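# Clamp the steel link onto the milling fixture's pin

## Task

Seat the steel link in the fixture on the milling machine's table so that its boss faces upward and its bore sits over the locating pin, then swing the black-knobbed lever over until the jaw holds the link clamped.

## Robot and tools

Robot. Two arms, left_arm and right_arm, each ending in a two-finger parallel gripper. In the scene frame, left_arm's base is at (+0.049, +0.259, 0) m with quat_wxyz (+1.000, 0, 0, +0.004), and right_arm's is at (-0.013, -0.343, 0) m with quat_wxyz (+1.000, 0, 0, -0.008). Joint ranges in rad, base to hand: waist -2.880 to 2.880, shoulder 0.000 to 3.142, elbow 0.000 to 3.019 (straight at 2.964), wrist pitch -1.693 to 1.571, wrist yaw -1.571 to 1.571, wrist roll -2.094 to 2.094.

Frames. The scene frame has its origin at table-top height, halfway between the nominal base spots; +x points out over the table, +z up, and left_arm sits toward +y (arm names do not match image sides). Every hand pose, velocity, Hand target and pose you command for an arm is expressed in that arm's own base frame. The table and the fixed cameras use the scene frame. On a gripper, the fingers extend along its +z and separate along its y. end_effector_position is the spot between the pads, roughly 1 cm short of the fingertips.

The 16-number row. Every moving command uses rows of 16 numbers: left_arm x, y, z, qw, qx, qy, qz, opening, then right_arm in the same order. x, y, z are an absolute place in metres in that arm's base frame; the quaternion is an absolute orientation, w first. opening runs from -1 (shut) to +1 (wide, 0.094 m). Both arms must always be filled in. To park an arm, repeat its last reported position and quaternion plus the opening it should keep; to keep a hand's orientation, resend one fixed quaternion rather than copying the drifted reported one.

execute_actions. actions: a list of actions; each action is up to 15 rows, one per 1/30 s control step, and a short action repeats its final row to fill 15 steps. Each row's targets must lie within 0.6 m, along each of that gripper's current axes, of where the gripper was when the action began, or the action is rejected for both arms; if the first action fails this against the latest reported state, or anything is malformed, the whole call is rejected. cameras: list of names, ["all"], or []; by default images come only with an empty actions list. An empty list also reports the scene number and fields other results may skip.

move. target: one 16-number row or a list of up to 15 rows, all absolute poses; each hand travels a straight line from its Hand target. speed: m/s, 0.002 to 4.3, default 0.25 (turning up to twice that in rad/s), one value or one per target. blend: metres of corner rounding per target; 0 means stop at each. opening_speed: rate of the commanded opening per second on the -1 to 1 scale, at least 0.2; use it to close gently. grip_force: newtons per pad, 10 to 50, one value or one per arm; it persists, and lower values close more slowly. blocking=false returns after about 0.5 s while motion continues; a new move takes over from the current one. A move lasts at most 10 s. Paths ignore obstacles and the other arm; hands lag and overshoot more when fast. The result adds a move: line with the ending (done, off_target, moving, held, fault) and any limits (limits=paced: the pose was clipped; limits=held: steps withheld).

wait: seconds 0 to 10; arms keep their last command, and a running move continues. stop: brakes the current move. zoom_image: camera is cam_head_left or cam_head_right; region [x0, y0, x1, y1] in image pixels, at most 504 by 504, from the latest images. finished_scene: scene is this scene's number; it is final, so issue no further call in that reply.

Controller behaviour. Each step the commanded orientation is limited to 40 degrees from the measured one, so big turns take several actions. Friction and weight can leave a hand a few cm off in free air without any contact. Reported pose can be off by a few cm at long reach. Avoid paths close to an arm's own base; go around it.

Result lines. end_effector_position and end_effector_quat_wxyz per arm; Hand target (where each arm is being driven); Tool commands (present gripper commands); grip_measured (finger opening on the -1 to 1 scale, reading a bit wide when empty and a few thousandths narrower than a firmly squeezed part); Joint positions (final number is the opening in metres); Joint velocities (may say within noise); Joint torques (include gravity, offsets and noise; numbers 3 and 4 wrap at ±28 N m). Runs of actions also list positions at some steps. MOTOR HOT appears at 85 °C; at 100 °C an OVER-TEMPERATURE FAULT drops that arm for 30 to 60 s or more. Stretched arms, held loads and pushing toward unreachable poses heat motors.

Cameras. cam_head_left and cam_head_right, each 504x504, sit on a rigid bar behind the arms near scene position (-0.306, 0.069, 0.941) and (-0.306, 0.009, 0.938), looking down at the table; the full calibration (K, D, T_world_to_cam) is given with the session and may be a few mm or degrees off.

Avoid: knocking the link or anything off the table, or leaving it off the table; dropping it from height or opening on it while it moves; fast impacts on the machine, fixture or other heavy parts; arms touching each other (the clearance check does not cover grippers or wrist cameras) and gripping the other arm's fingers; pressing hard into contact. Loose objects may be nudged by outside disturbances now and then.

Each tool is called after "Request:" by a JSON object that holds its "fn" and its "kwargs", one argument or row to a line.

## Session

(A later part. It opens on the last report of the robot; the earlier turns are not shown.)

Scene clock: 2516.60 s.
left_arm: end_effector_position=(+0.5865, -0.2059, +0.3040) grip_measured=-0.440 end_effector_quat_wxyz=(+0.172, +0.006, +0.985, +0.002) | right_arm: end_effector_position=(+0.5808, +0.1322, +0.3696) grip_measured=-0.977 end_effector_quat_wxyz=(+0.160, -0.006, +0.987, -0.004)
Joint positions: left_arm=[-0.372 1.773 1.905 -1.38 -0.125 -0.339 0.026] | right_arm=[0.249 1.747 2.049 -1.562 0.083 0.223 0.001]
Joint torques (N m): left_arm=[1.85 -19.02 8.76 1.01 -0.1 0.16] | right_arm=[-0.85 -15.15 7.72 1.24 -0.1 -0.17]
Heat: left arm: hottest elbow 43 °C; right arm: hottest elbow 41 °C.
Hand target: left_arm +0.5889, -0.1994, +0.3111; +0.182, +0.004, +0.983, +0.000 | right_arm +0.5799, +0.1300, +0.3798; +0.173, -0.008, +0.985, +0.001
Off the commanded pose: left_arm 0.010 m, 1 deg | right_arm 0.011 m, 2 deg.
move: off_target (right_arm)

Request:
{"fn": "move", "kwargs": {
  "target": [
    [0.592, -0.1995, 0.290, 0.1693, 0.0039, 0.9856, -0.0007, -0.8, 0.58, 0.13, 0.38, 0.1736, -0.0079, 0.9848, 0.0007, -1.0],
    [0.592, -0.224, 0.288, 0.1693, 0.0039, 0.9856, -0.0007, -0.8, 0.58, 0.13, 0.38, 0.1736, -0.0079, 0.9848, 0.0007, -1.0],
    [0.597, -0.224, 0.288, 0.1693, 0.0039, 0.9856, -0.0007, -0.8, 0.58, 0.13, 0.38, 0.1736, -0.0079, 0.9848, 0.0007, -1.0],
    [0.597, -0.199, 0.288, 0.1693, 0.0039, 0.9856, -0.0007, -0.8, 0.58, 0.13, 0.38, 0.1736, -0.0079, 0.9848, 0.0007, -1.0]
  ],
  "speed": [0.06, 0.03, 0.03, 0.03],
  "blend": [0.002, 0.002, 0.002, 0]
}}

Scene clock: 2534.80 s.
left_arm: end_effector_position=(+0.5870, -0.2058, +0.3027) grip_measured=-0.440 end_effector_quat_wxyz=(+0.174, +0.006, +0.985, -0.004) | right_arm: end_effector_position=(+0.5808, +0.1322, +0.3696) grip_measured=-0.977 end_effector_quat_wxyz=(+0.160, -0.006, +0.987, -0.004)
Joint positions: left_arm=[-0.368 1.767 1.892 -1.364 -0.115 -0.336 0.026] | right_arm=[0.249 1.747 2.049 -1.562 0.083 0.223 0.001]
Joint torques (N m): left_arm=[2.32 -16.38 8.64 1.21 -0.04 0.16] | right_arm=[-1.03 -15.03 7.72 1.22 -0.1 -0.15]
Heat: left arm: hottest elbow 41 °C; right arm: hottest elbow 41 °C.
Hand target: left_arm +0.5965, -0.1987, +0.2880; +0.169, +0.004, +0.986, -0.001 | right_arm +0.5799, +0.1300, +0.3798; +0.173, -0.008, +0.985, +0.001
Off the commanded pose: left_arm 0.019 m, 1 deg | right_arm 0.011 m, 2 deg.
move: off_target (left_arm, right_arm)

Request:
{"fn": "wait", "kwargs": {
  "seconds": 0.1,
  "cameras": ["all"]
}}

Request:
{"fn": "zoom_image", "kwargs": {
  "camera": "cam_head_left",
  "region": [240, 70, 310, 140]
}}

Request:
{"fn": "zoom_image", "kwargs": {
  "camera": "cam_head_right",
  "region": [240, 70, 310, 140]
}}

Scene clock: 2543.57 s.
left_arm: end_effector_position=(+0.5870, -0.2058, +0.3027) grip_measured=-0.440 end_effector_quat_wxyz=(+0.174, +0.007, +0.985, -0.004) | right_arm: end_effector_position=(+0.5808, +0.1322, +0.3696) grip_measured=-0.977 end_effector_quat_wxyz=(+0.160, -0.006, +0.987, -0.004)
Joint positions: left_arm=[-0.368 1.767 1.892 -1.364 -0.115 -0.336 0.026] | right_arm=[0.249 1.747 2.049 -1.562 0.083 0.223 0.001]
Joint torques (N m): left_arm=[2.26 -16.32 8.64 1.21 -0.04 0.18] | right_arm=[-0.73 -15.09 7.72 1.24 -0.1 -0.17]
Heat: left arm: hottest elbow 40 °C; right arm: hottest elbow 41 °C.
Hand target: left_arm +0.5965, -0.1987, +0.2880; +0.169, +0.004, +0.986, -0.001 | right_arm +0.5799, +0.1300, +0.3798; +0.173, -0.008, +0.985, +0.001
Tool commands: left_gripper/opening=-0.8 right_gripper/opening=-1.0
Off the commanded pose: left_arm 0.019 m, 1 deg | right_arm 0.011 m, 2 deg.
wait: 0.10 s; at rest from the start

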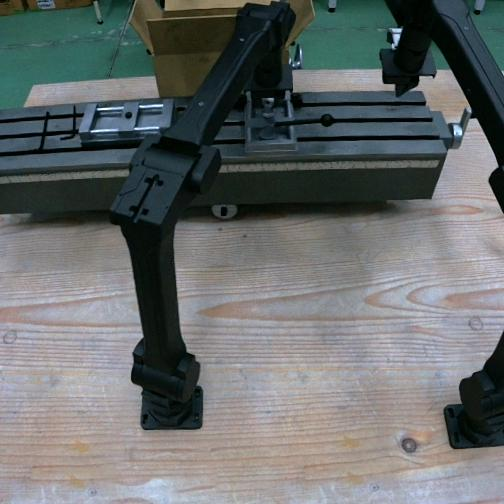

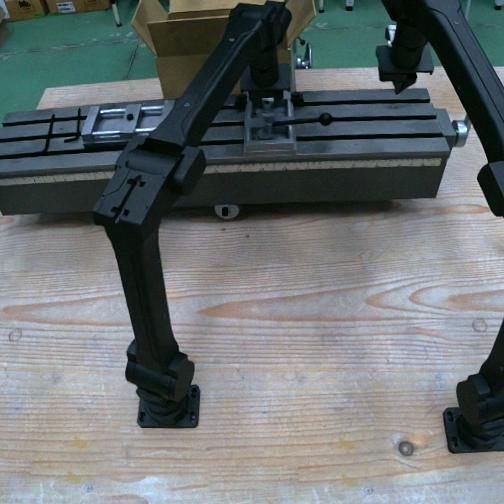

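Scaled by 7.200 from the camera's 504x504 image, which has a finer 720x720 frame.

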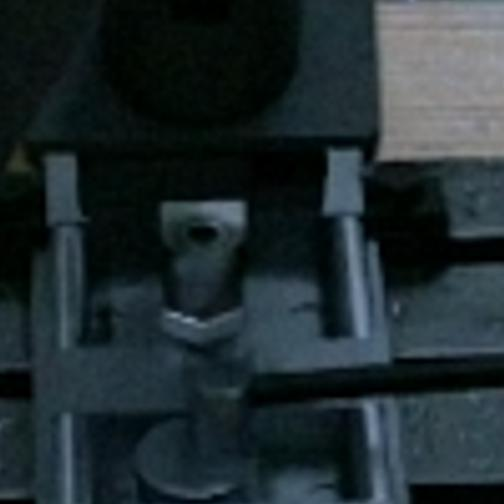

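Scaled by 7.200 from the camera's 504x504 image, which has a finer 720x720 frame.

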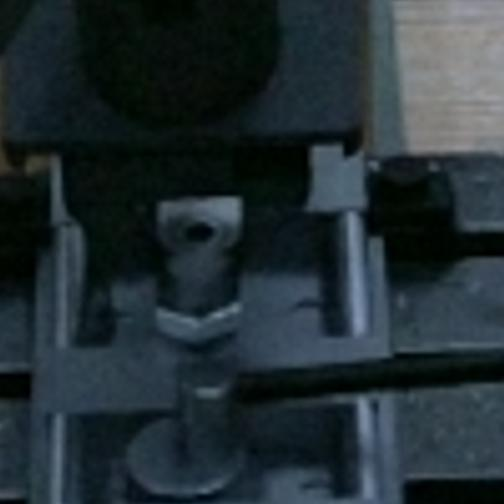

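Request:
{"fn": "move", "kwargs": {
  "target": [
    [0.597, -0.217, 0.292, 0.1693, 0.0039, 0.9856, -0.0007, -0.8, 0.58, 0.13, 0.38, 0.1736, -0.0079, 0.9848, 0.0007, -1.0],
    [0.613, -0.217, 0.290, 0.1693, 0.0039, 0.9856, -0.0007, -0.8, 0.58, 0.13, 0.38, 0.1736, -0.0079, 0.9848, 0.0007, -1.0]
  ],
  "speed": [0.04, 0.02],
  "blend": [0.002, 0]
}}

Scene clock: 2557.33 s.
left_arm: end_effector_position=(+0.5924, -0.2083, +0.2922) grip_measured=-0.440 end_effector_quat_wxyz=(+0.160, +0.004, +0.987, +0.003) | right_arm: end_effector_position=(+0.5808, +0.1322, +0.3696) grip_measured=-0.977 end_effector_quat_wxyz=(+0.160, -0.006, +0.987, -0.004)
Joint positions: left_arm=[-0.37 1.805 1.923 -1.39 -0.118 -0.343 0.026] | right_arm=[0.249 1.747 2.049 -1.562 0.083 0.223 0.001]
Joint torques (N m): left_arm=[1.14 -15.15 13.41 0.99 -0.16 0.08] | right_arm=[-0.79 -15.03 7.73 1.29 -0.11 -0.18]
Heat: left arm: hottest elbow 39 °C; right arm: hottest elbow 41 °C.
Hand target: left_arm +0.6117, -0.2164, +0.2896; +0.170, +0.004, +0.985, -0.001 | right_arm +0.5799, +0.1300, +0.3798; +0.173, -0.008, +0.985, +0.001
Off the commanded pose: left_arm 0.022 m, 1 deg | right_arm 0.011 m, 2 deg.
move: off_target (left_arm, right_arm)

Request:
{"fn": "move", "kwargs": {
  "target": [
    [0.593, -0.211, 0.288, 0.1736, 0.0039, 0.9848, -0.0007, 0.0, 0.58, 0.13, 0.38, 0.1736, -0.0079, 0.9848, 0.0007, -1.0],
    [0.595, -0.211, 0.38, 0.1736, 0.0039, 0.9848, -0.0007, 0.0, 0.60, 0.18, 0.37, 0.1908, -0.0078, 0.9816, 0.0015, -1.0],
    [0.45, -0.02, 0.40, 0.1736, 0.0039, 0.9848, -0.0007, 0.0, 0.618, 0.303, 0.345, 0.1908, -0.0078, 0.9816, 0.0015, -1.0],
    [0.45, -0.02, 0.40, 0.1736, 0.0039, 0.9848, -0.0007, 0.0, 0.6175, 0.305, 0.287, 0.1736, -0.0078, 0.9848, 0.0015, -1.0],
    [0.45, -0.02, 0.40, 0.1736, 0.0039, 0.9848, -0.0007, 0.0, 0.5846, 0.3037, 0.280, 0.15, -0.0078, 0.9887, 0.0012, -1.0],
    [0.45, -0.02, 0.40, 0.1736, 0.0039, 0.9848, -0.0007, 0.0, 0.5564, 0.3139, 0.276, 0.12, -0.0078, 0.9927, 0.0010, -1.0],
    [0.45, -0.02, 0.40, 0.1736, 0.0039, 0.9848, -0.0007, 0.0, 0.530, 0.331, 0.272, 0.0872, -0.0079, 0.9962, 0.0007, -1.0],
    [0.45, -0.02, 0.40, 0.1736, 0.0039, 0.9848, -0.0007, 0.0, 0.507, 0.350, 0.272, 0.0872, -0.0079, 0.9962, 0.0007, -1.0],
    [0.45, -0.02, 0.40, 0.1736, 0.0039, 0.9848, -0.0007, 0.0, 0.495, 0.385, 0.272, 0.0872, -0.0079, 0.9962, 0.0007, -1.0],
    [0.45, -0.02, 0.40, 0.1736, 0.0039, 0.9848, -0.0007, 0.0, 0.498, 0.422, 0.270, 0.0872, -0.0079, 0.9962, 0.0007, -1.0],
    [0.45, -0.02, 0.40, 0.1736, 0.0039, 0.9848, -0.0007, 0.0, 0.512, 0.335, 0.285, 0.0872, -0.0079, 0.9962, 0.0007, -1.0],
    [0.45, -0.02, 0.40, 0.1736, 0.0039, 0.9848, -0.0007, 0.0, 0.50, 0.22, 0.36, 0.1736, -0.0079, 0.9848, 0.0007, -1.0]
  ],
  "speed": [0.1, 0.2, 0.3, 0.15, 0.12, 0.12, 0.12, 0.12, 0.12, 0.1, 0.2, 0.3],
  "blend": [0, 0.02, 0.03, 0.01, 0.01, 0.01, 0.01, 0.01, 0.01, 0, 0.02, 0],
  "opening_speed": 3,
  "cameras": ["all"]
}}

Request:
{"fn": "zoom_image", "kwargs": {
  "camera": "cam_head_left",
  "region": [240, 70, 340, 170]
}}

Request:
{"fn": "zoom_image", "kwargs": {
  "camera": "cam_head_right",
  "region": [240, 70, 340, 170]
}}

Scene clock: 2595.73 s.
left_arm: end_effector_position=(+0.4458, -0.0226, +0.4030) grip_measured=-0.002 end_effector_quat_wxyz=(+0.172, +0.003, +0.985, +0.000) | right_arm: end_effector_position=(+0.4963, +0.2179, +0.3606) grip_measured=-0.978 end_effector_quat_wxyz=(+0.170, -0.004, +0.985, -0.002)
Joint positions: left_arm=[-0.057 1.337 1.662 -1.55 -0.018 -0.048 0.047] | right_arm=[0.464 1.586 1.815 -1.495 0.153 0.432 0.001]
Joint torques (N m): left_arm=[1.61 -10.29 8.54 1.03 0.16 0.18] | right_arm=[-0.85 -11.46 7.98 1.29 -0.01 -0.14]
Heat: left arm: hottest elbow 43 °C; right arm: hottest elbow 41 °C.
Hand target: left_arm +0.4499, -0.0199, +0.4000; +0.174, +0.004, +0.985, -0.001 | right_arm +0.4999, +0.2200, +0.3600; +0.174, -0.008, +0.985, +0.001
Off the commanded pose: left_arm 0.006 m, 0 deg | right_arm 0.004 m, 1 deg.
move: done; blend cut to 0.029 m at target 3

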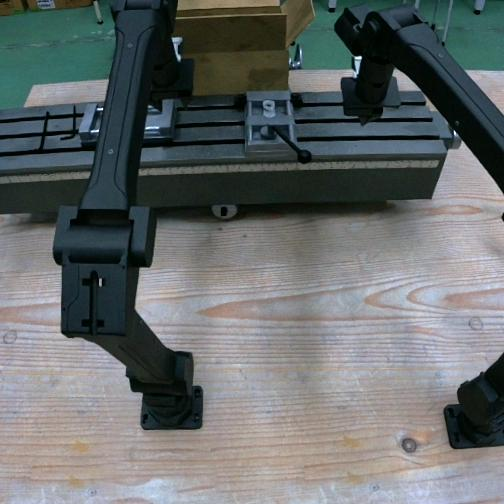

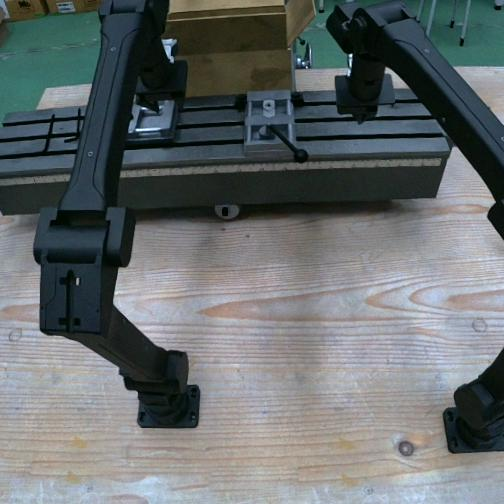

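Scaled by 5.040 from the camera's 504x504 image, which has a finer 720x720 frame.

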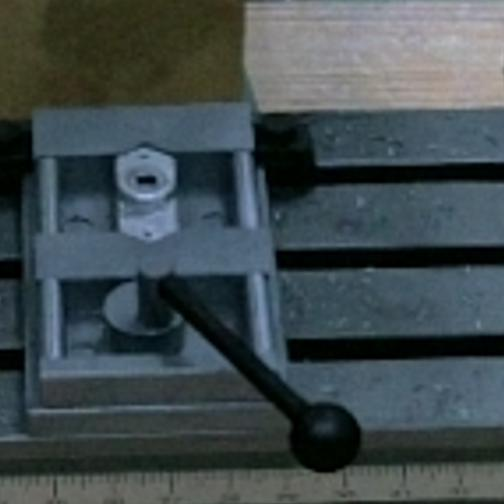

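Scaled by 5.040 from the camera's 504x504 image, which has a finer 720x720 frame.

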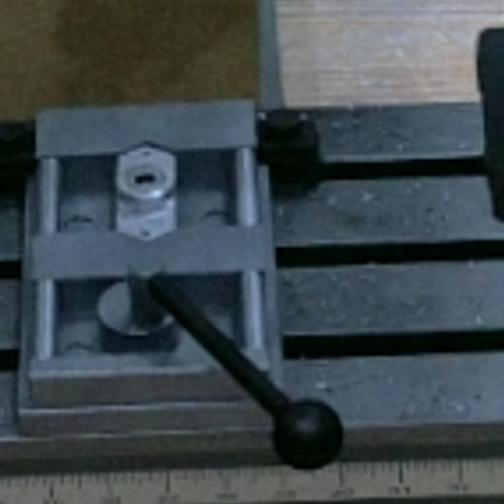

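Request:
{"fn": "move", "kwargs": {
  "target": [
    [0.45, -0.02, 0.40, 0.1736, 0.0039, 0.9848, -0.0007, 0.0, 0.545, 0.298, 0.36, 0.1305, -0.0079, 0.9914, 0.0007, -1.0],
    [0.45, -0.02, 0.40, 0.1736, 0.0039, 0.9848, -0.0007, 0.0, 0.545, 0.300, 0.292, 0.0872, -0.0079, 0.9962, 0.0007, -1.0],
    [0.45, -0.02, 0.40, 0.1736, 0.0039, 0.9848, -0.0007, 0.0, 0.510, 0.345, 0.288, 0.0872, -0.0079, 0.9962, 0.0007, -1.0],
    [0.45, -0.02, 0.40, 0.1736, 0.0039, 0.9848, -0.0007, 0.0, 0.496, 0.385, 0.286, 0.0872, -0.0079, 0.9962, 0.0007, -1.0],
    [0.45, -0.02, 0.40, 0.1736, 0.0039, 0.9848, -0.0007, 0.0, 0.498, 0.425, 0.284, 0.0872, -0.0079, 0.9962, 0.0007, -1.0]
  ],
  "speed": [0.25, 0.15, 0.12, 0.12, 0.12],
  "blend": [0.02, 0.01, 0.01, 0.01, 0],
  "cameras": ["all"]
}}

Request:
{"fn": "zoom_image", "kwargs": {
  "camera": "cam_head_left",
  "region": [240, 70, 340, 170]
}}

Request:
{"fn": "zoom_image", "kwargs": {
  "camera": "cam_head_right",
  "region": [240, 70, 340, 170]
}}

Scene clock: 2625.10 s.
left_arm: end_effector_position=(+0.4458, -0.0226, +0.4030) grip_measured=-0.002 end_effector_quat_wxyz=(+0.172, +0.003, +0.985, +0.000) | right_arm: end_effector_position=(+0.5135, +0.3464, +0.2863) grip_measured=-0.978 end_effector_quat_wxyz=(+0.082, +0.035, +0.995, -0.035)
Joint positions: left_arm=[-0.057 1.337 1.662 -1.55 -0.018 -0.048 0.047] | right_arm=[0.638 1.944 2.136 -1.678 0.156 0.702 0.001]
Joint torques (N m): left_arm=[1.61 -10.29 8.53 1.06 0.17 0.18] | right_arm=[6.36 -12.45 12.88 1.36 -1.79 0.05]
Heat: left arm: hottest elbow 41 °C; right arm: hottest elbow 40 °C.
Hand target: left_arm +0.4499, -0.0199, +0.4000; +0.174, +0.004, +0.985, -0.001 | right_arm +0.4909, +0.4190, +0.2838; +0.086, -0.009, +0.996, +0.001
Off the commanded pose: left_arm 0.006 m, 0 deg | right_arm 0.080 m, 6 deg.
move: off_target (right_arm)

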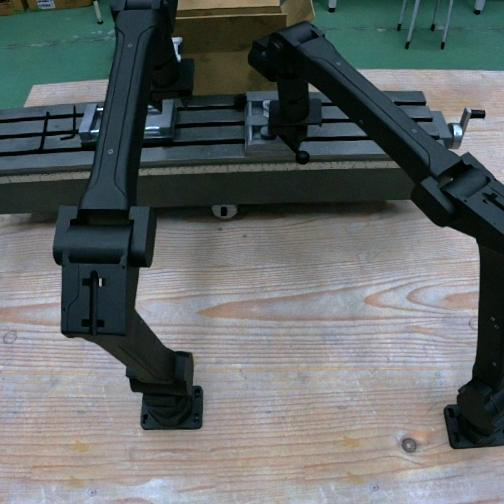

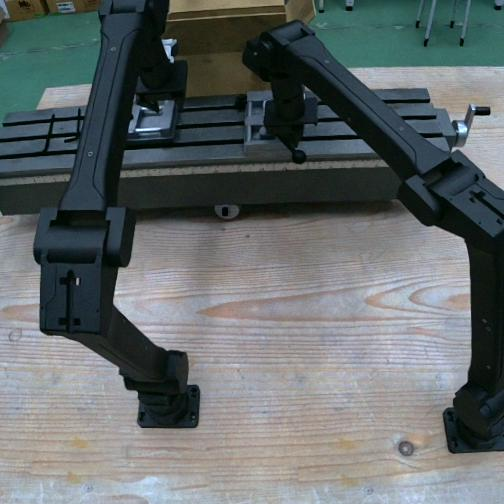

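Scaled by 5.040 from the camera's 504x504 image, which has a finer 720x720 frame.

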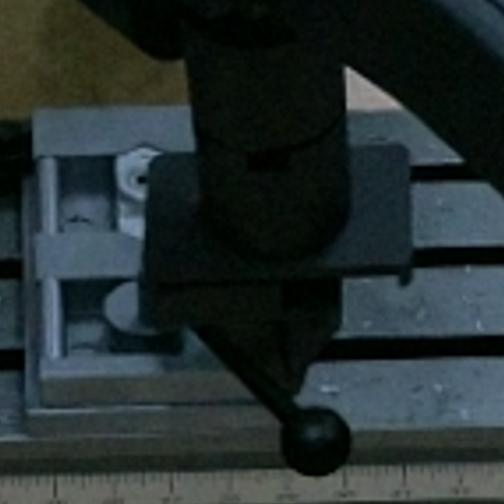

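Scaled by 5.040 from the camera's 504x504 image, which has a finer 720x720 frame.

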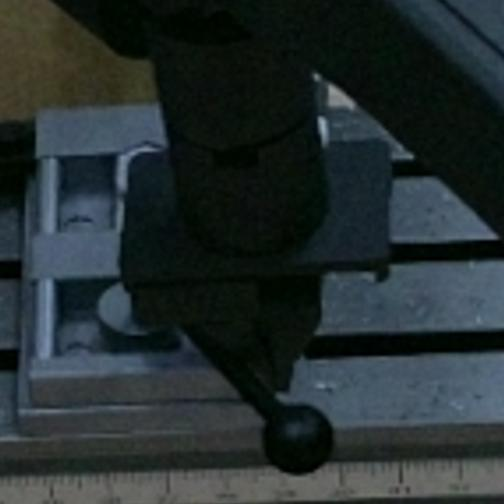

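Request:
{"fn": "move", "kwargs": {
  "target": [
    [0.45, -0.02, 0.40, 0.1736, 0.0039, 0.9848, -0.0007, 0.0, 0.528, 0.318, 0.288, 0.0872, -0.0079, 0.9962, 0.0007, -1.0],
    [0.45, -0.02, 0.40, 0.1736, 0.0039, 0.9848, -0.0007, 0.0, 0.535, 0.328, 0.286, 0.0872, -0.0079, 0.9962, 0.0007, -1.0],
    [0.45, -0.02, 0.40, 0.1736, 0.0039, 0.9848, -0.0007, 0.0, 0.517, 0.375, 0.284, 0.0872, -0.0079, 0.9962, 0.0007, -1.0],
    [0.45, -0.02, 0.40, 0.1736, 0.0039, 0.9848, -0.0007, 0.0, 0.508, 0.42, 0.282, 0.0872, -0.0079, 0.9962, 0.0007, -1.0]
  ],
  "speed": [0.1, 0.1, 0.1, 0.1],
  "blend": [0, 0.005, 0.01, 0],
  "cameras": ["all"]
}}

Request:
{"fn": "zoom_image", "kwargs": {
  "camera": "cam_head_left",
  "region": [240, 70, 340, 170]
}}

Request:
{"fn": "zoom_image", "kwargs": {
  "camera": "cam_head_right",
  "region": [240, 70, 340, 170]
}}

Scene clock: 2661.13 s.
left_arm: end_effector_position=(+0.4458, -0.0226, +0.4030) grip_measured=-0.002 end_effector_quat_wxyz=(+0.172, +0.003, +0.985, +0.000) | right_arm: end_effector_position=(+0.5240, +0.3414, +0.2752) grip_measured=-0.978 end_effector_quat_wxyz=(+0.075, +0.030, +0.996, -0.041)
Joint positions: left_arm=[-0.057 1.337 1.662 -1.55 -0.018 -0.048 0.047] | right_arm=[0.622 1.97 2.148 -1.678 0.157 0.676 0.001]
Joint torques (N m): left_arm=[1.61 -10.23 8.54 1.02 0.17 0.18] | right_arm=[6.07 -13.57 13.23 1.2 -1.95 0.17]
Heat: left arm: hottest elbow 39 °C; right arm: hottest elbow 45 °C.
Hand target: left_arm +0.4499, -0.0199, +0.4000; +0.174, +0.004, +0.985, -0.001 | right_arm +0.5011, +0.4138, +0.2819; +0.086, -0.009, +0.996, +0.002
Off the commanded pose: left_arm 0.006 m, 0 deg | right_arm 0.081 m, 7 deg.
move: off_target (right_arm)

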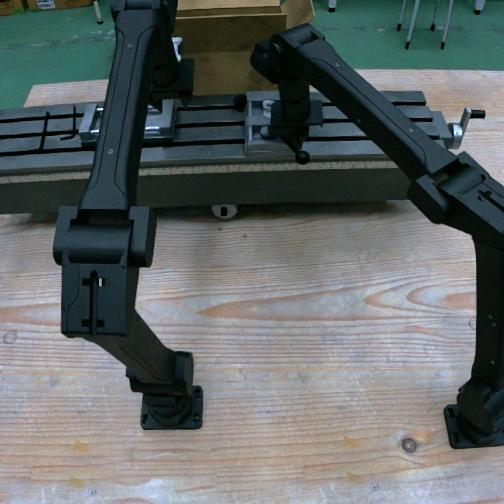

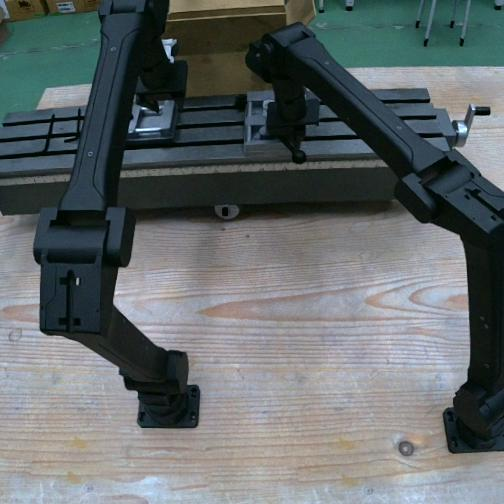

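Scaled by 5.040 from the camera's 504x504 image, which has a finer 720x720 frame.

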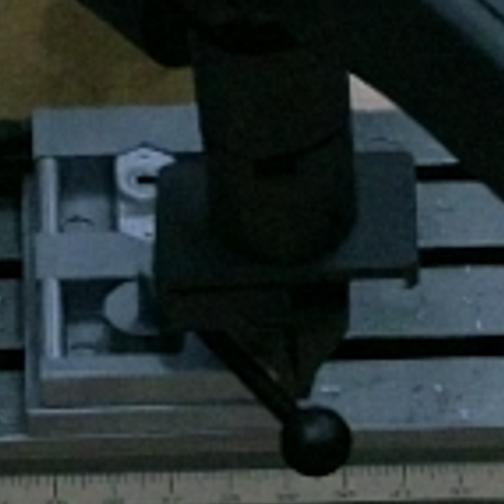

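Scaled by 5.040 from the camera's 504x504 image, which has a finer 720x720 frame.

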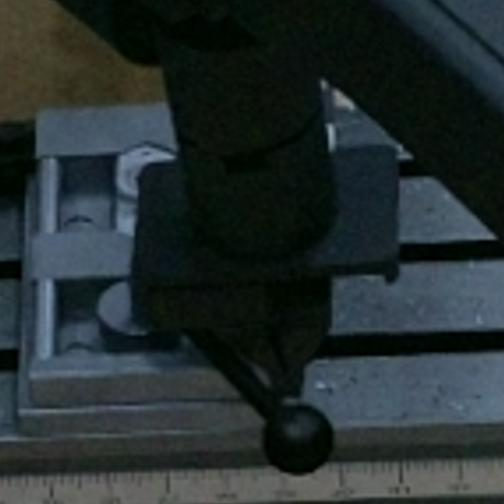

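Request:
{"fn": "move", "kwargs": {
  "target": [
    [0.45, -0.02, 0.40, 0.1736, 0.0039, 0.9848, -0.0007, 0.0, 0.535, 0.315, 0.288, 0.0872, -0.0079, 0.9962, 0.0007, -1.0],
    [0.45, -0.02, 0.40, 0.1736, 0.0039, 0.9848, -0.0007, 0.0, 0.53, 0.22, 0.36, 0.1736, -0.0079, 0.9848, 0.0007, -1.0]
  ],
  "speed": 0.15,
  "blend": [0.01, 0],
  "cameras": ["all"]
}}

Request:
{"fn": "zoom_image", "kwargs": {
  "camera": "cam_head_left",
  "region": [240, 80, 310, 170]
}}

Request:
{"fn": "zoom_image", "kwargs": {
  "camera": "cam_head_left",
  "region": [250, 90, 290, 130]
}}

Request:
{"fn": "zoom_image", "kwargs": {
  "camera": "cam_head_right",
  "region": [250, 90, 290, 130]
}}

Scene clock: 2693.87 s.
left_arm: end_effector_position=(+0.4458, -0.0226, +0.4030) grip_measured=-0.002 end_effector_quat_wxyz=(+0.172, +0.003, +0.985, +0.000) | right_arm: end_effector_position=(+0.5274, +0.2234, +0.3544) grip_measured=-0.978 end_effector_quat_wxyz=(+0.164, -0.007, +0.986, -0.002)
Joint positions: left_arm=[-0.057 1.337 1.662 -1.55 -0.018 -0.048 0.047] | right_arm=[0.444 1.674 1.911 -1.509 0.14 0.408 0.001]
Joint torques (N m): left_arm=[1.55 -10.17 8.55 1.03 0.17 0.18] | right_arm=[-0.91 -13.33 7.84 1.25 0.22 -0.15]
Heat: left arm: hottest elbow 39 °C; right arm: hottest elbow 50 °C.
Hand target: left_arm +0.4499, -0.0199, +0.4000; +0.174, +0.004, +0.985, -0.001 | right_arm +0.5299, +0.2200, +0.3599; +0.173, -0.008, +0.985, +0.001
Off the commanded pose: left_arm 0.006 m, 0 deg | right_arm 0.007 m, 1 deg.
move: done

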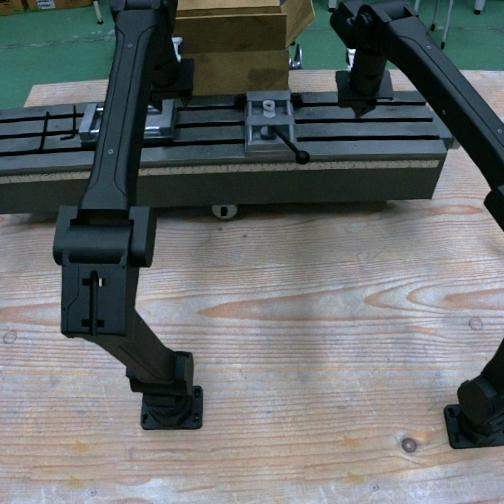

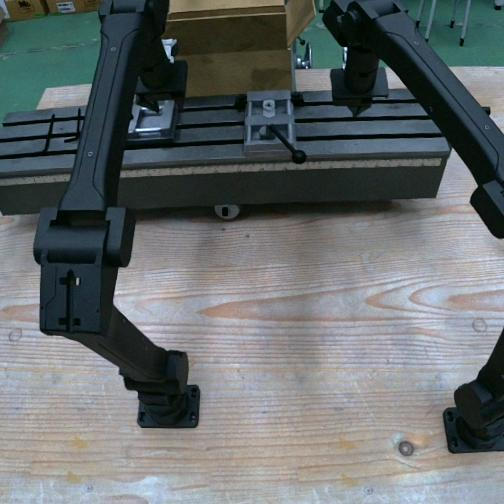

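Scaled by 5.600 from the camera's 504x504 image, which has a finer 720x720 frame.

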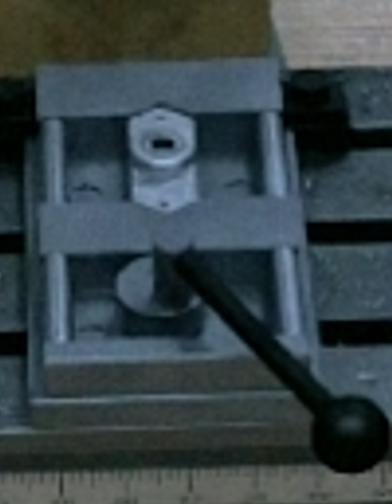

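Scaled by 12.600 from the camera's 504x504 image, which has a finer 720x720 frame.

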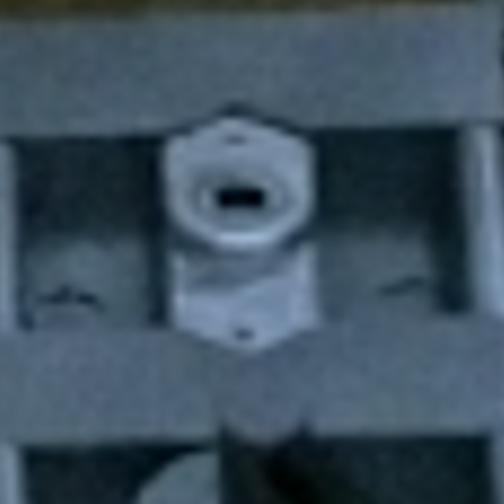

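Scaled by 12.600 from the camera's 504x504 image, which has a finer 720x720 frame.

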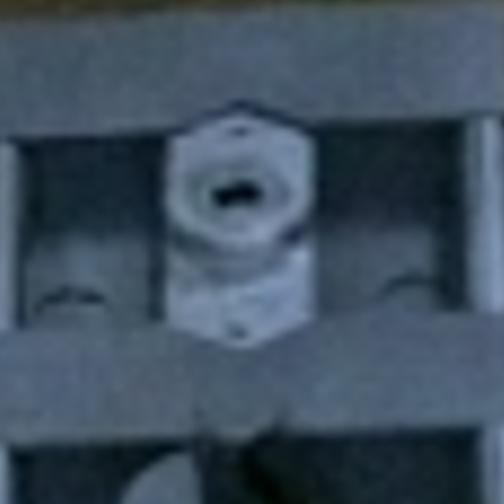

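Request:
{"fn": "move", "kwargs": {
  "target": [
    [0.45, -0.02, 0.40, 0.1736, 0.0039, 0.9848, -0.0007, 0.0, 0.535, 0.300, 0.33, 0.1305, -0.0079, 0.9914, 0.0007, -1.0],
    [0.45, -0.02, 0.40, 0.1736, 0.0039, 0.9848, -0.0007, 0.0, 0.532, 0.312, 0.283, 0.0872, -0.0079, 0.9962, 0.0007, -1.0],
    [0.45, -0.02, 0.40, 0.1736, 0.0039, 0.9848, -0.0007, 0.0, 0.505, 0.360, 0.280, 0.0872, -0.0079, 0.9962, 0.0007, -1.0],
    [0.45, -0.02, 0.40, 0.1736, 0.0039, 0.9848, -0.0007, 0.0, 0.488, 0.42, 0.278, 0.0872, -0.0079, 0.9962, 0.0007, -1.0],
    [0.45, -0.02, 0.40, 0.1736, 0.0039, 0.9848, -0.0007, 0.0, 0.490, 0.465, 0.276, 0.0872, -0.0079, 0.9962, 0.0007, -1.0]
  ],
  "speed": [0.2, 0.15, 0.1, 0.1, 0.1],
  "blend": [0.01, 0.005, 0.01, 0.01, 0],
  "cameras": ["all"]
}}

Request:
{"fn": "zoom_image", "kwargs": {
  "camera": "cam_head_left",
  "region": [240, 70, 340, 170]
}}

Request:
{"fn": "zoom_image", "kwargs": {
  "camera": "cam_head_right",
  "region": [240, 70, 340, 170]
}}

Scene clock: 2748.23 s.
left_arm: end_effector_position=(+0.4458, -0.0226, +0.4030) grip_measured=-0.002 end_effector_quat_wxyz=(+0.172, +0.003, +0.985, +0.000) | right_arm: end_effector_position=(+0.5103, +0.3431, +0.2819) grip_measured=-0.978 end_effector_quat_wxyz=(+0.083, +0.042, +0.994, -0.049)
Joint positions: left_arm=[-0.057 1.337 1.662 -1.55 -0.018 -0.048 0.047] | right_arm=[0.644 1.938 2.115 -1.679 0.181 0.721 0.001]
Joint torques (N m): left_arm=[1.61 -10.23 8.53 1.03 0.18 0.18] | right_arm=[-0.09 -16.03 7.5 0.44 -0.44 -0.12]
Heat: left arm: hottest elbow 38 °C; right arm: hottest elbow 44 °C.
Hand target: left_arm +0.4499, -0.0199, +0.4000; +0.174, +0.004, +0.985, -0.001 | right_arm +0.5078, +0.3466, +0.2810; +0.079, +0.036, +0.995, -0.043
Off the commanded pose: left_arm 0.006 m, 0 deg | right_arm 0.124 m, 8 deg.
move: held (right_arm; a check stopped the path); path passed 4 of 5 targets; limits=held
pose unreachable (right arm): on one or more control steps of this call, first in action 0 (counted from 0), this arm could not follow its commanded pose, so it was not sent that pose on those steps. It may still have moved: this result reports where it is.
cause: moving toward the commanded pose would bring a part of the arm too close to another arm (this arm's wrist (the part past joint 4) and the left arm's fingers, 103 mm apart when this arm was first held).

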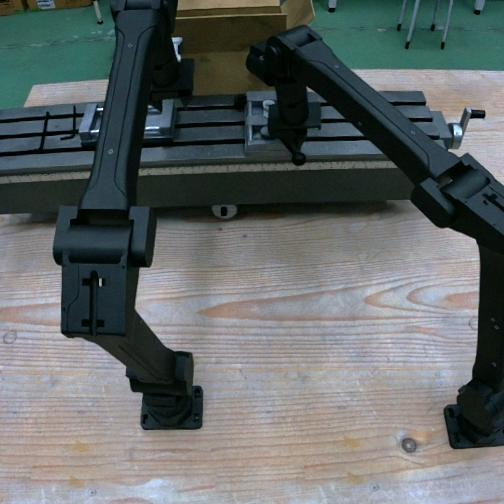

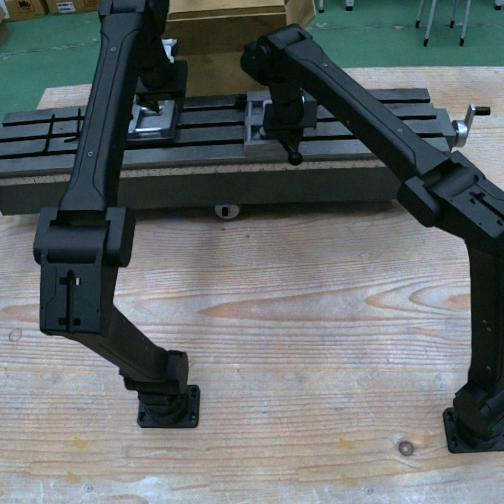

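Scaled by 5.040 from the camera's 504x504 image, which has a finer 720x720 frame.

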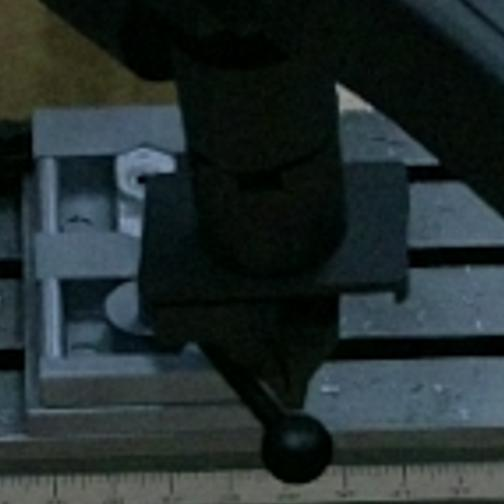

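Scaled by 5.040 from the camera's 504x504 image, which has a finer 720x720 frame.

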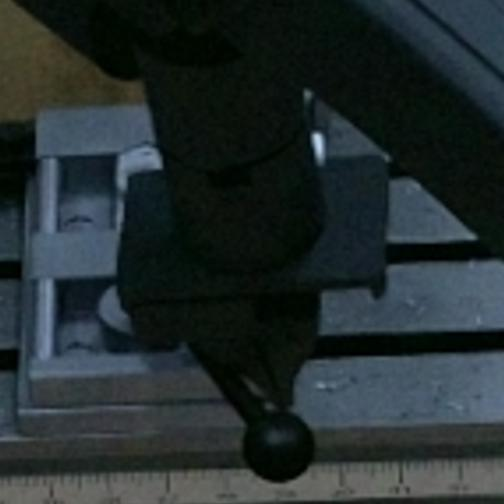

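Request:
{"fn": "move", "kwargs": {
  "target": [
    [0.22, 0.08, 0.33, 0.1736, 0.0039, 0.9848, -0.0007, 0.0, 0.5113, 0.3438, 0.282, 0.0872, -0.0079, 0.9962, 0.0007, -1.0],
    [0.22, 0.08, 0.33, 0.1736, 0.0039, 0.9848, -0.0007, 0.0, 0.490, 0.40, 0.280, 0.0872, -0.0079, 0.9962, 0.0007, -1.0],
    [0.22, 0.08, 0.33, 0.1736, 0.0039, 0.9848, -0.0007, 0.0, 0.490, 0.455, 0.278, 0.0872, -0.0079, 0.9962, 0.0007, -1.0]
  ],
  "speed": [0.3, 0.1, 0.1],
  "blend": [0.005, 0.01, 0],
  "cameras": ["all"]
}}

Request:
{"fn": "zoom_image", "kwargs": {
  "camera": "cam_head_left",
  "region": [240, 70, 340, 170]
}}

Request:
{"fn": "zoom_image", "kwargs": {
  "camera": "cam_head_right",
  "region": [240, 70, 340, 170]
}}

Scene clock: 2761.17 s.
left_arm: end_effector_position=(+0.2224, +0.0792, +0.3335) grip_measured=-0.002 end_effector_quat_wxyz=(+0.181, +0.005, +0.983, +0.003) | right_arm: end_effector_position=(+0.5119, +0.3471, +0.2817) grip_measured=-0.978 end_effector_quat_wxyz=(+0.086, +0.058, +0.994, -0.045)
Joint positions: left_arm=[0.457 0.759 1.094 -1.575 0.153 0.44 0.047] | right_arm=[0.647 1.947 2.127 -1.678 0.18 0.758 0.001]
Joint torques (N m): left_arm=[1.67 -1.61 8.42 0.18 0.36 0.18] | right_arm=[8.64 -10.93 14.93 1.29 -2.61 -0.09]
Heat: left arm: hottest elbow 38 °C; right arm: hottest elbow 44 °C.
Hand target: left_arm +0.2200, +0.0799, +0.3302; +0.174, +0.004, +0.985, -0.001 | right_arm +0.4776, +0.4435, +0.2775; +0.086, -0.009, +0.996, +0.002
Off the commanded pose: left_arm 0.004 m, 1 deg | right_arm 0.110 m, 9 deg.
move: off_target (right_arm)

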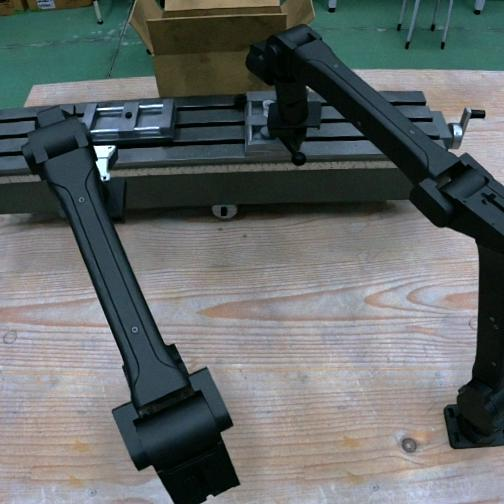

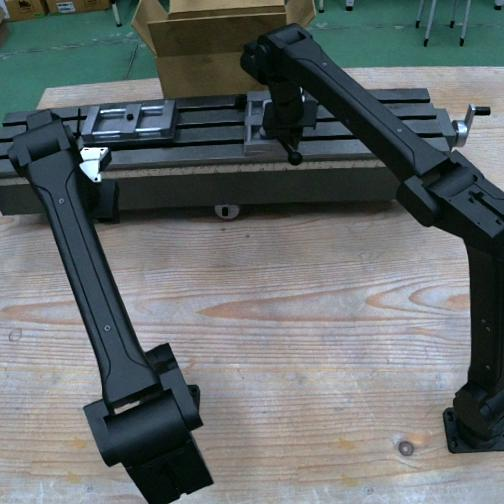

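Scaled by 5.040 from the camera's 504x504 image, which has a finer 720x720 frame.

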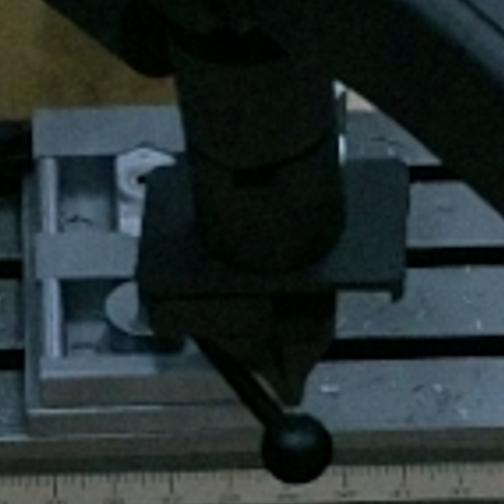

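Scaled by 5.040 from the camera's 504x504 image, which has a finer 720x720 frame.

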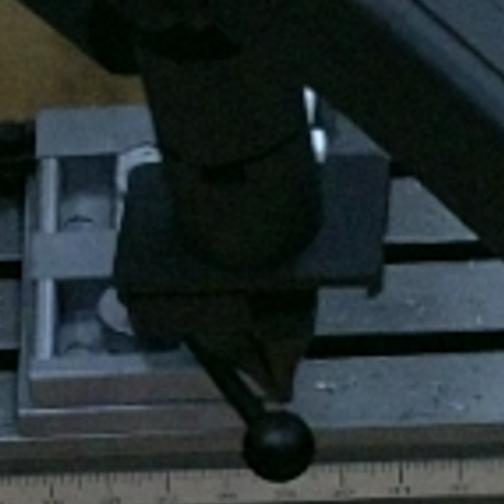

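Request:
{"fn": "wait", "kwargs": {
  "seconds": 3,
  "cameras": ["all"]
}}

Request:
{"fn": "zoom_image", "kwargs": {
  "camera": "cam_head_left",
  "region": [240, 70, 340, 170]
}}

Scene clock: 2807.10 s.
left_arm: end_effector_position=(+0.2224, +0.0792, +0.3335) grip_measured=-0.002 end_effector_quat_wxyz=(+0.181, +0.005, +0.983, +0.003) | right_arm: end_effector_position=(+0.5119, +0.3472, +0.2819) grip_measured=-0.978 end_effector_quat_wxyz=(+0.086, +0.058, +0.994, -0.045)
Joint positions: left_arm=[0.457 0.759 1.094 -1.575 0.153 0.44 0.047] | right_arm=[0.647 1.947 2.127 -1.678 0.18 0.758 0.001]
Joint torques (N m): left_arm=[1.67 -1.49 8.42 0.23 0.36 0.18] | right_arm=[8.64 -10.99 14.91 1.24 -2.61 -0.09]
Heat: left arm: hottest elbow 39 °C; right arm: hottest elbow 56 °C.
Hand target: left_arm +0.2200, +0.0799, +0.3302; +0.174, +0.004, +0.985, -0.001 | right_arm +0.4776, +0.4436, +0.2777; +0.086, -0.009, +0.996, +0.002
Tool commands: left_gripper/opening=+0.0 right_gripper/opening=-1.0
Off the commanded pose: left_arm 0.004 m, 1 deg | right_arm 0.110 m, 9 deg.
wait: 3.00 s; at rest from the start

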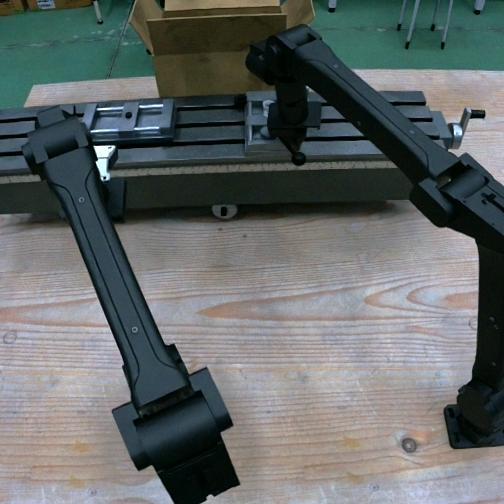

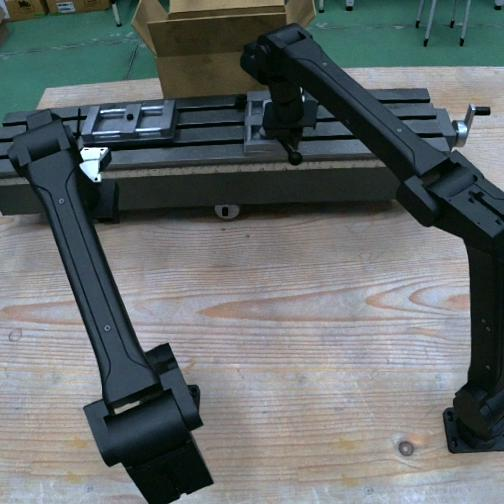

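Scaled by 5.040 from the camera's 504x504 image, which has a finer 720x720 frame.

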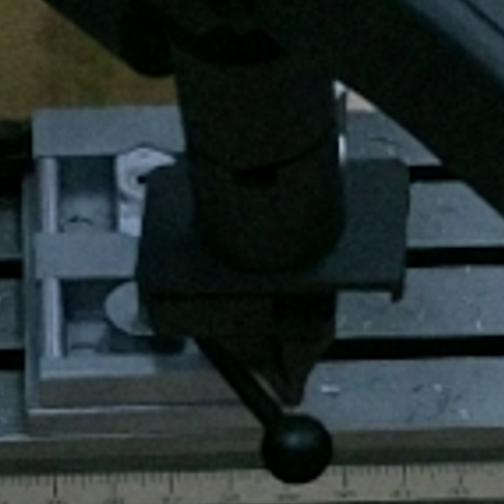

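Request:
{"fn": "move", "kwargs": {
  "target": [
    [0.22, 0.08, 0.33, 0.1736, 0.0039, 0.9848, -0.0007, 0.0, 0.525, 0.31, 0.288, 0.0872, -0.0079, 0.9962, 0.0007, -1.0],
    [0.22, 0.08, 0.33, 0.1736, 0.0039, 0.9848, -0.0007, 0.0, 0.53, 0.20, 0.36, 0.1736, -0.0079, 0.9848, 0.0007, -1.0]
  ],
  "speed": 0.15,
  "blend": [0.01, 0],
  "cameras": ["all"]
}}

Request:
{"fn": "zoom_image", "kwargs": {
  "camera": "cam_head_left",
  "region": [240, 80, 320, 170]
}}

Request:
{"fn": "zoom_image", "kwargs": {
  "camera": "cam_head_left",
  "region": [250, 90, 290, 130]
}}

Request:
{"fn": "zoom_image", "kwargs": {
  "camera": "cam_head_right",
  "region": [250, 90, 290, 130]
}}

Request:
{"fn": "zoom_image", "kwargs": {
  "camera": "cam_head_right",
  "region": [250, 115, 290, 150]
}}

Scene clock: 2836.47 s.
left_arm: end_effector_position=(+0.2224, +0.0792, +0.3335) grip_measured=-0.002 end_effector_quat_wxyz=(+0.181, +0.005, +0.983, +0.003) | right_arm: end_effector_position=(+0.5286, +0.2024, +0.3535) grip_measured=-0.978 end_effector_quat_wxyz=(+0.163, -0.006, +0.987, -0.002)
Joint positions: left_arm=[0.457 0.759 1.094 -1.575 0.153 0.44 0.047] | right_arm=[0.406 1.652 1.88 -1.497 0.13 0.374 0.001]
Joint torques (N m): left_arm=[1.73 -1.55 8.38 0.2 0.37 0.19] | right_arm=[-0.79 -13.45 7.87 1.2 0.17 -0.17]
Heat: left arm: hottest elbow 39 °C; right arm: hottest elbow 58 °C.
Hand target: left_arm +0.2200, +0.0799, +0.3302; +0.174, +0.004, +0.985, -0.001 | right_arm +0.5299, +0.2001, +0.3600; +0.174, -0.008, +0.985, +0.001
Off the commanded pose: left_arm 0.004 m, 1 deg | right_arm 0.007 m, 1 deg.
move: done

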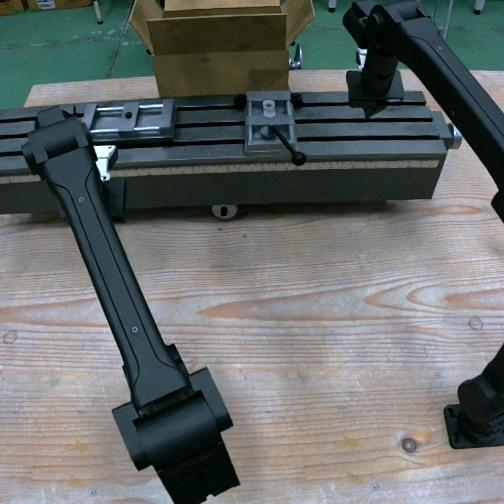

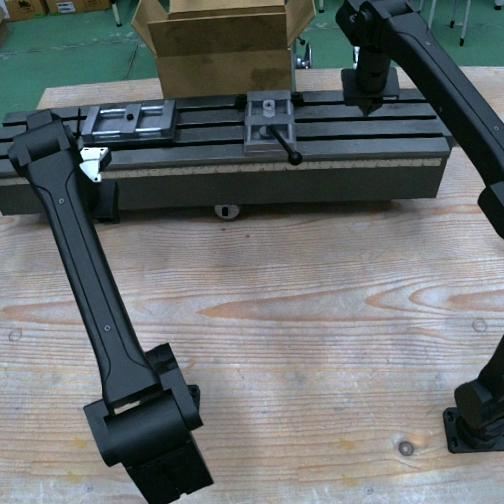

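Scaled by 5.600 from the camera's 504x504 image, which has a finer 720x720 frame.

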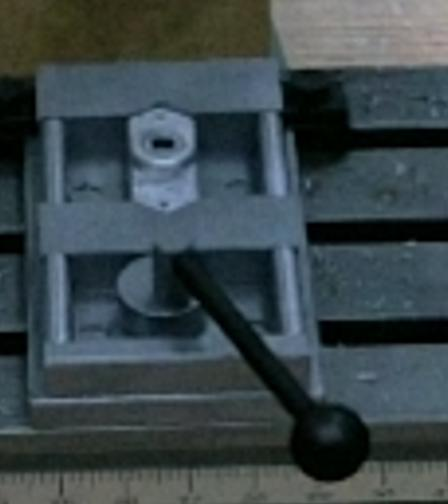

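Scaled by 12.600 from the camera's 504x504 image, which has a finer 720x720 frame.

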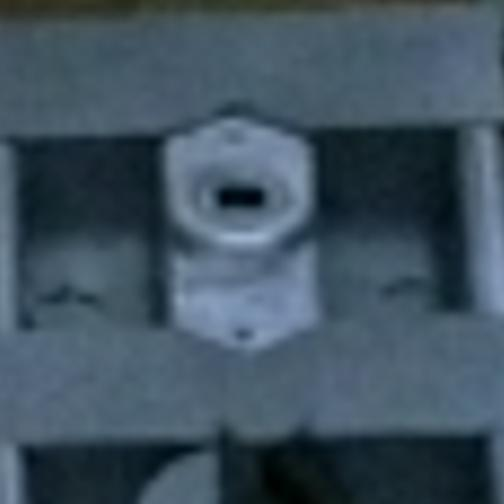

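Scaled by 12.600 from the camera's 504x504 image, which has a finer 720x720 frame.

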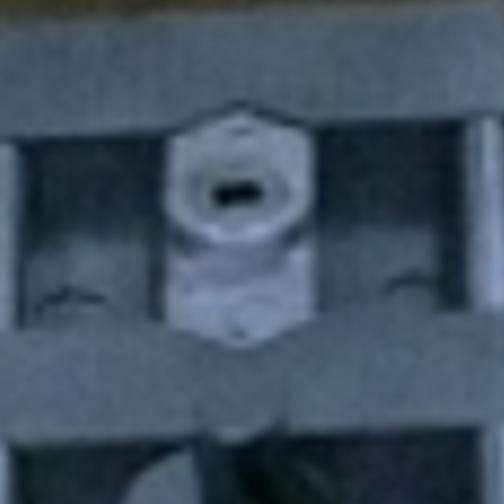

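Scaled by 12.600 from the camera's 504x504 image, which has a finer 720x720 frame.

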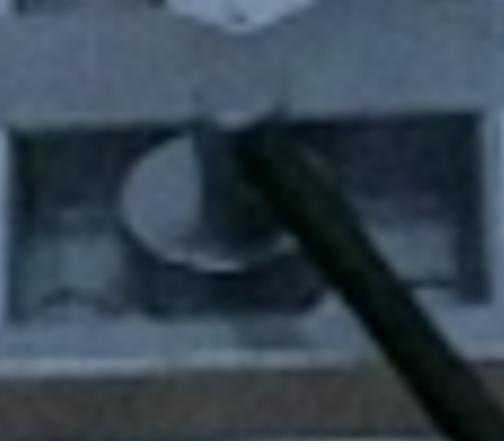

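Request:
{"fn": "move", "kwargs": {
  "target": [
    [0.22, 0.08, 0.33, 0.1736, 0.0039, 0.9848, -0.0007, 0.0, 0.528, 0.295, 0.33, 0.1736, -0.0079, 0.9848, 0.0007, -1.0],
    [0.22, 0.08, 0.33, 0.1736, 0.0039, 0.9848, -0.0007, 0.0, 0.525, 0.310, 0.277, 0.1736, -0.0079, 0.9848, 0.0007, -1.0],
    [0.22, 0.08, 0.33, 0.1736, 0.0039, 0.9848, -0.0007, 0.0, 0.498, 0.360, 0.274, 0.1736, -0.0079, 0.9848, 0.0007, -1.0],
    [0.22, 0.08, 0.33, 0.1736, 0.0039, 0.9848, -0.0007, 0.0, 0.490, 0.40, 0.270, 0.1736, -0.0079, 0.9848, 0.0007, -1.0],
    [0.22, 0.08, 0.33, 0.1736, 0.0039, 0.9848, -0.0007, 0.0, 0.490, 0.425, 0.268, 0.1736, -0.0079, 0.9848, 0.0007, -1.0]
  ],
  "speed": [0.2, 0.15, 0.08, 0.08, 0.08],
  "blend": [0.01, 0.005, 0.01, 0.01, 0],
  "cameras": ["all"]
}}

Request:
{"fn": "zoom_image", "kwargs": {
  "camera": "cam_head_left",
  "region": [240, 70, 340, 170]
}}

Request:
{"fn": "zoom_image", "kwargs": {
  "camera": "cam_head_right",
  "region": [240, 70, 340, 170]
}}

Scene clock: 2870.30 s.
left_arm: end_effector_position=(+0.2224, +0.0792, +0.3335) grip_measured=-0.002 end_effector_quat_wxyz=(+0.181, +0.005, +0.983, +0.003) | right_arm: end_effector_position=(+0.4948, +0.3691, +0.2786) grip_measured=-0.978 end_effector_quat_wxyz=(+0.171, +0.003, +0.985, -0.026)
Joint positions: left_arm=[0.457 0.759 1.094 -1.575 0.153 0.44 0.047] | right_arm=[0.715 1.817 1.904 -1.428 0.263 0.691 0.001]
Joint torques (N m): left_arm=[1.55 -1.55 8.42 0.18 0.37 0.18] | right_arm=[3.6 -10.7 11.78 1.78 -0.85 0.39]
Heat: left arm: hottest elbow 39 °C; right arm: hottest elbow 51 °C.
Hand target: left_arm +0.2200, +0.0799, +0.3302; +0.174, +0.004, +0.985, -0.001 | right_arm +0.4858, +0.4217, +0.2679; +0.173, -0.009, +0.985, +0.001
Off the commanded pose: left_arm 0.004 m, 1 deg | right_arm 0.057 m, 3 deg.
move: off_target (right_arm)

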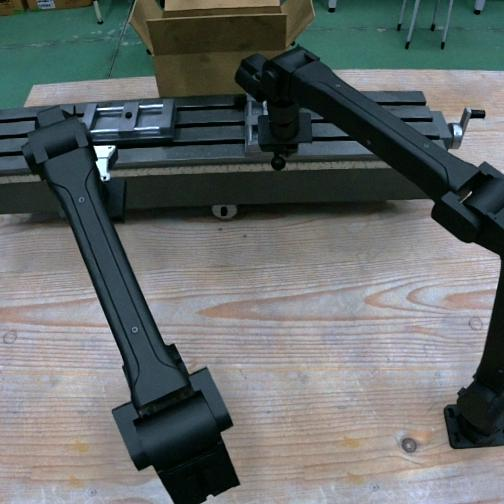

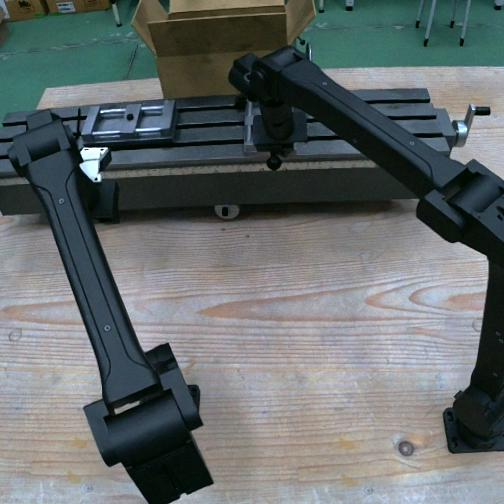

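Scaled by 5.040 from the camera's 504x504 image, which has a finer 720x720 frame.

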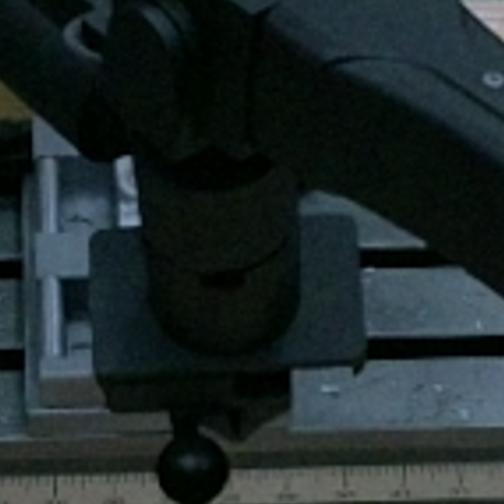

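Scaled by 5.040 from the camera's 504x504 image, which has a finer 720x720 frame.

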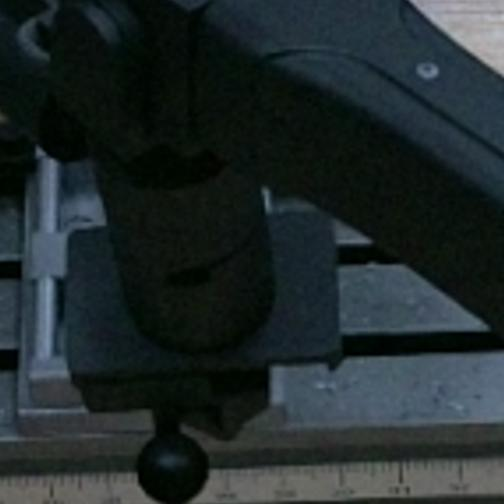

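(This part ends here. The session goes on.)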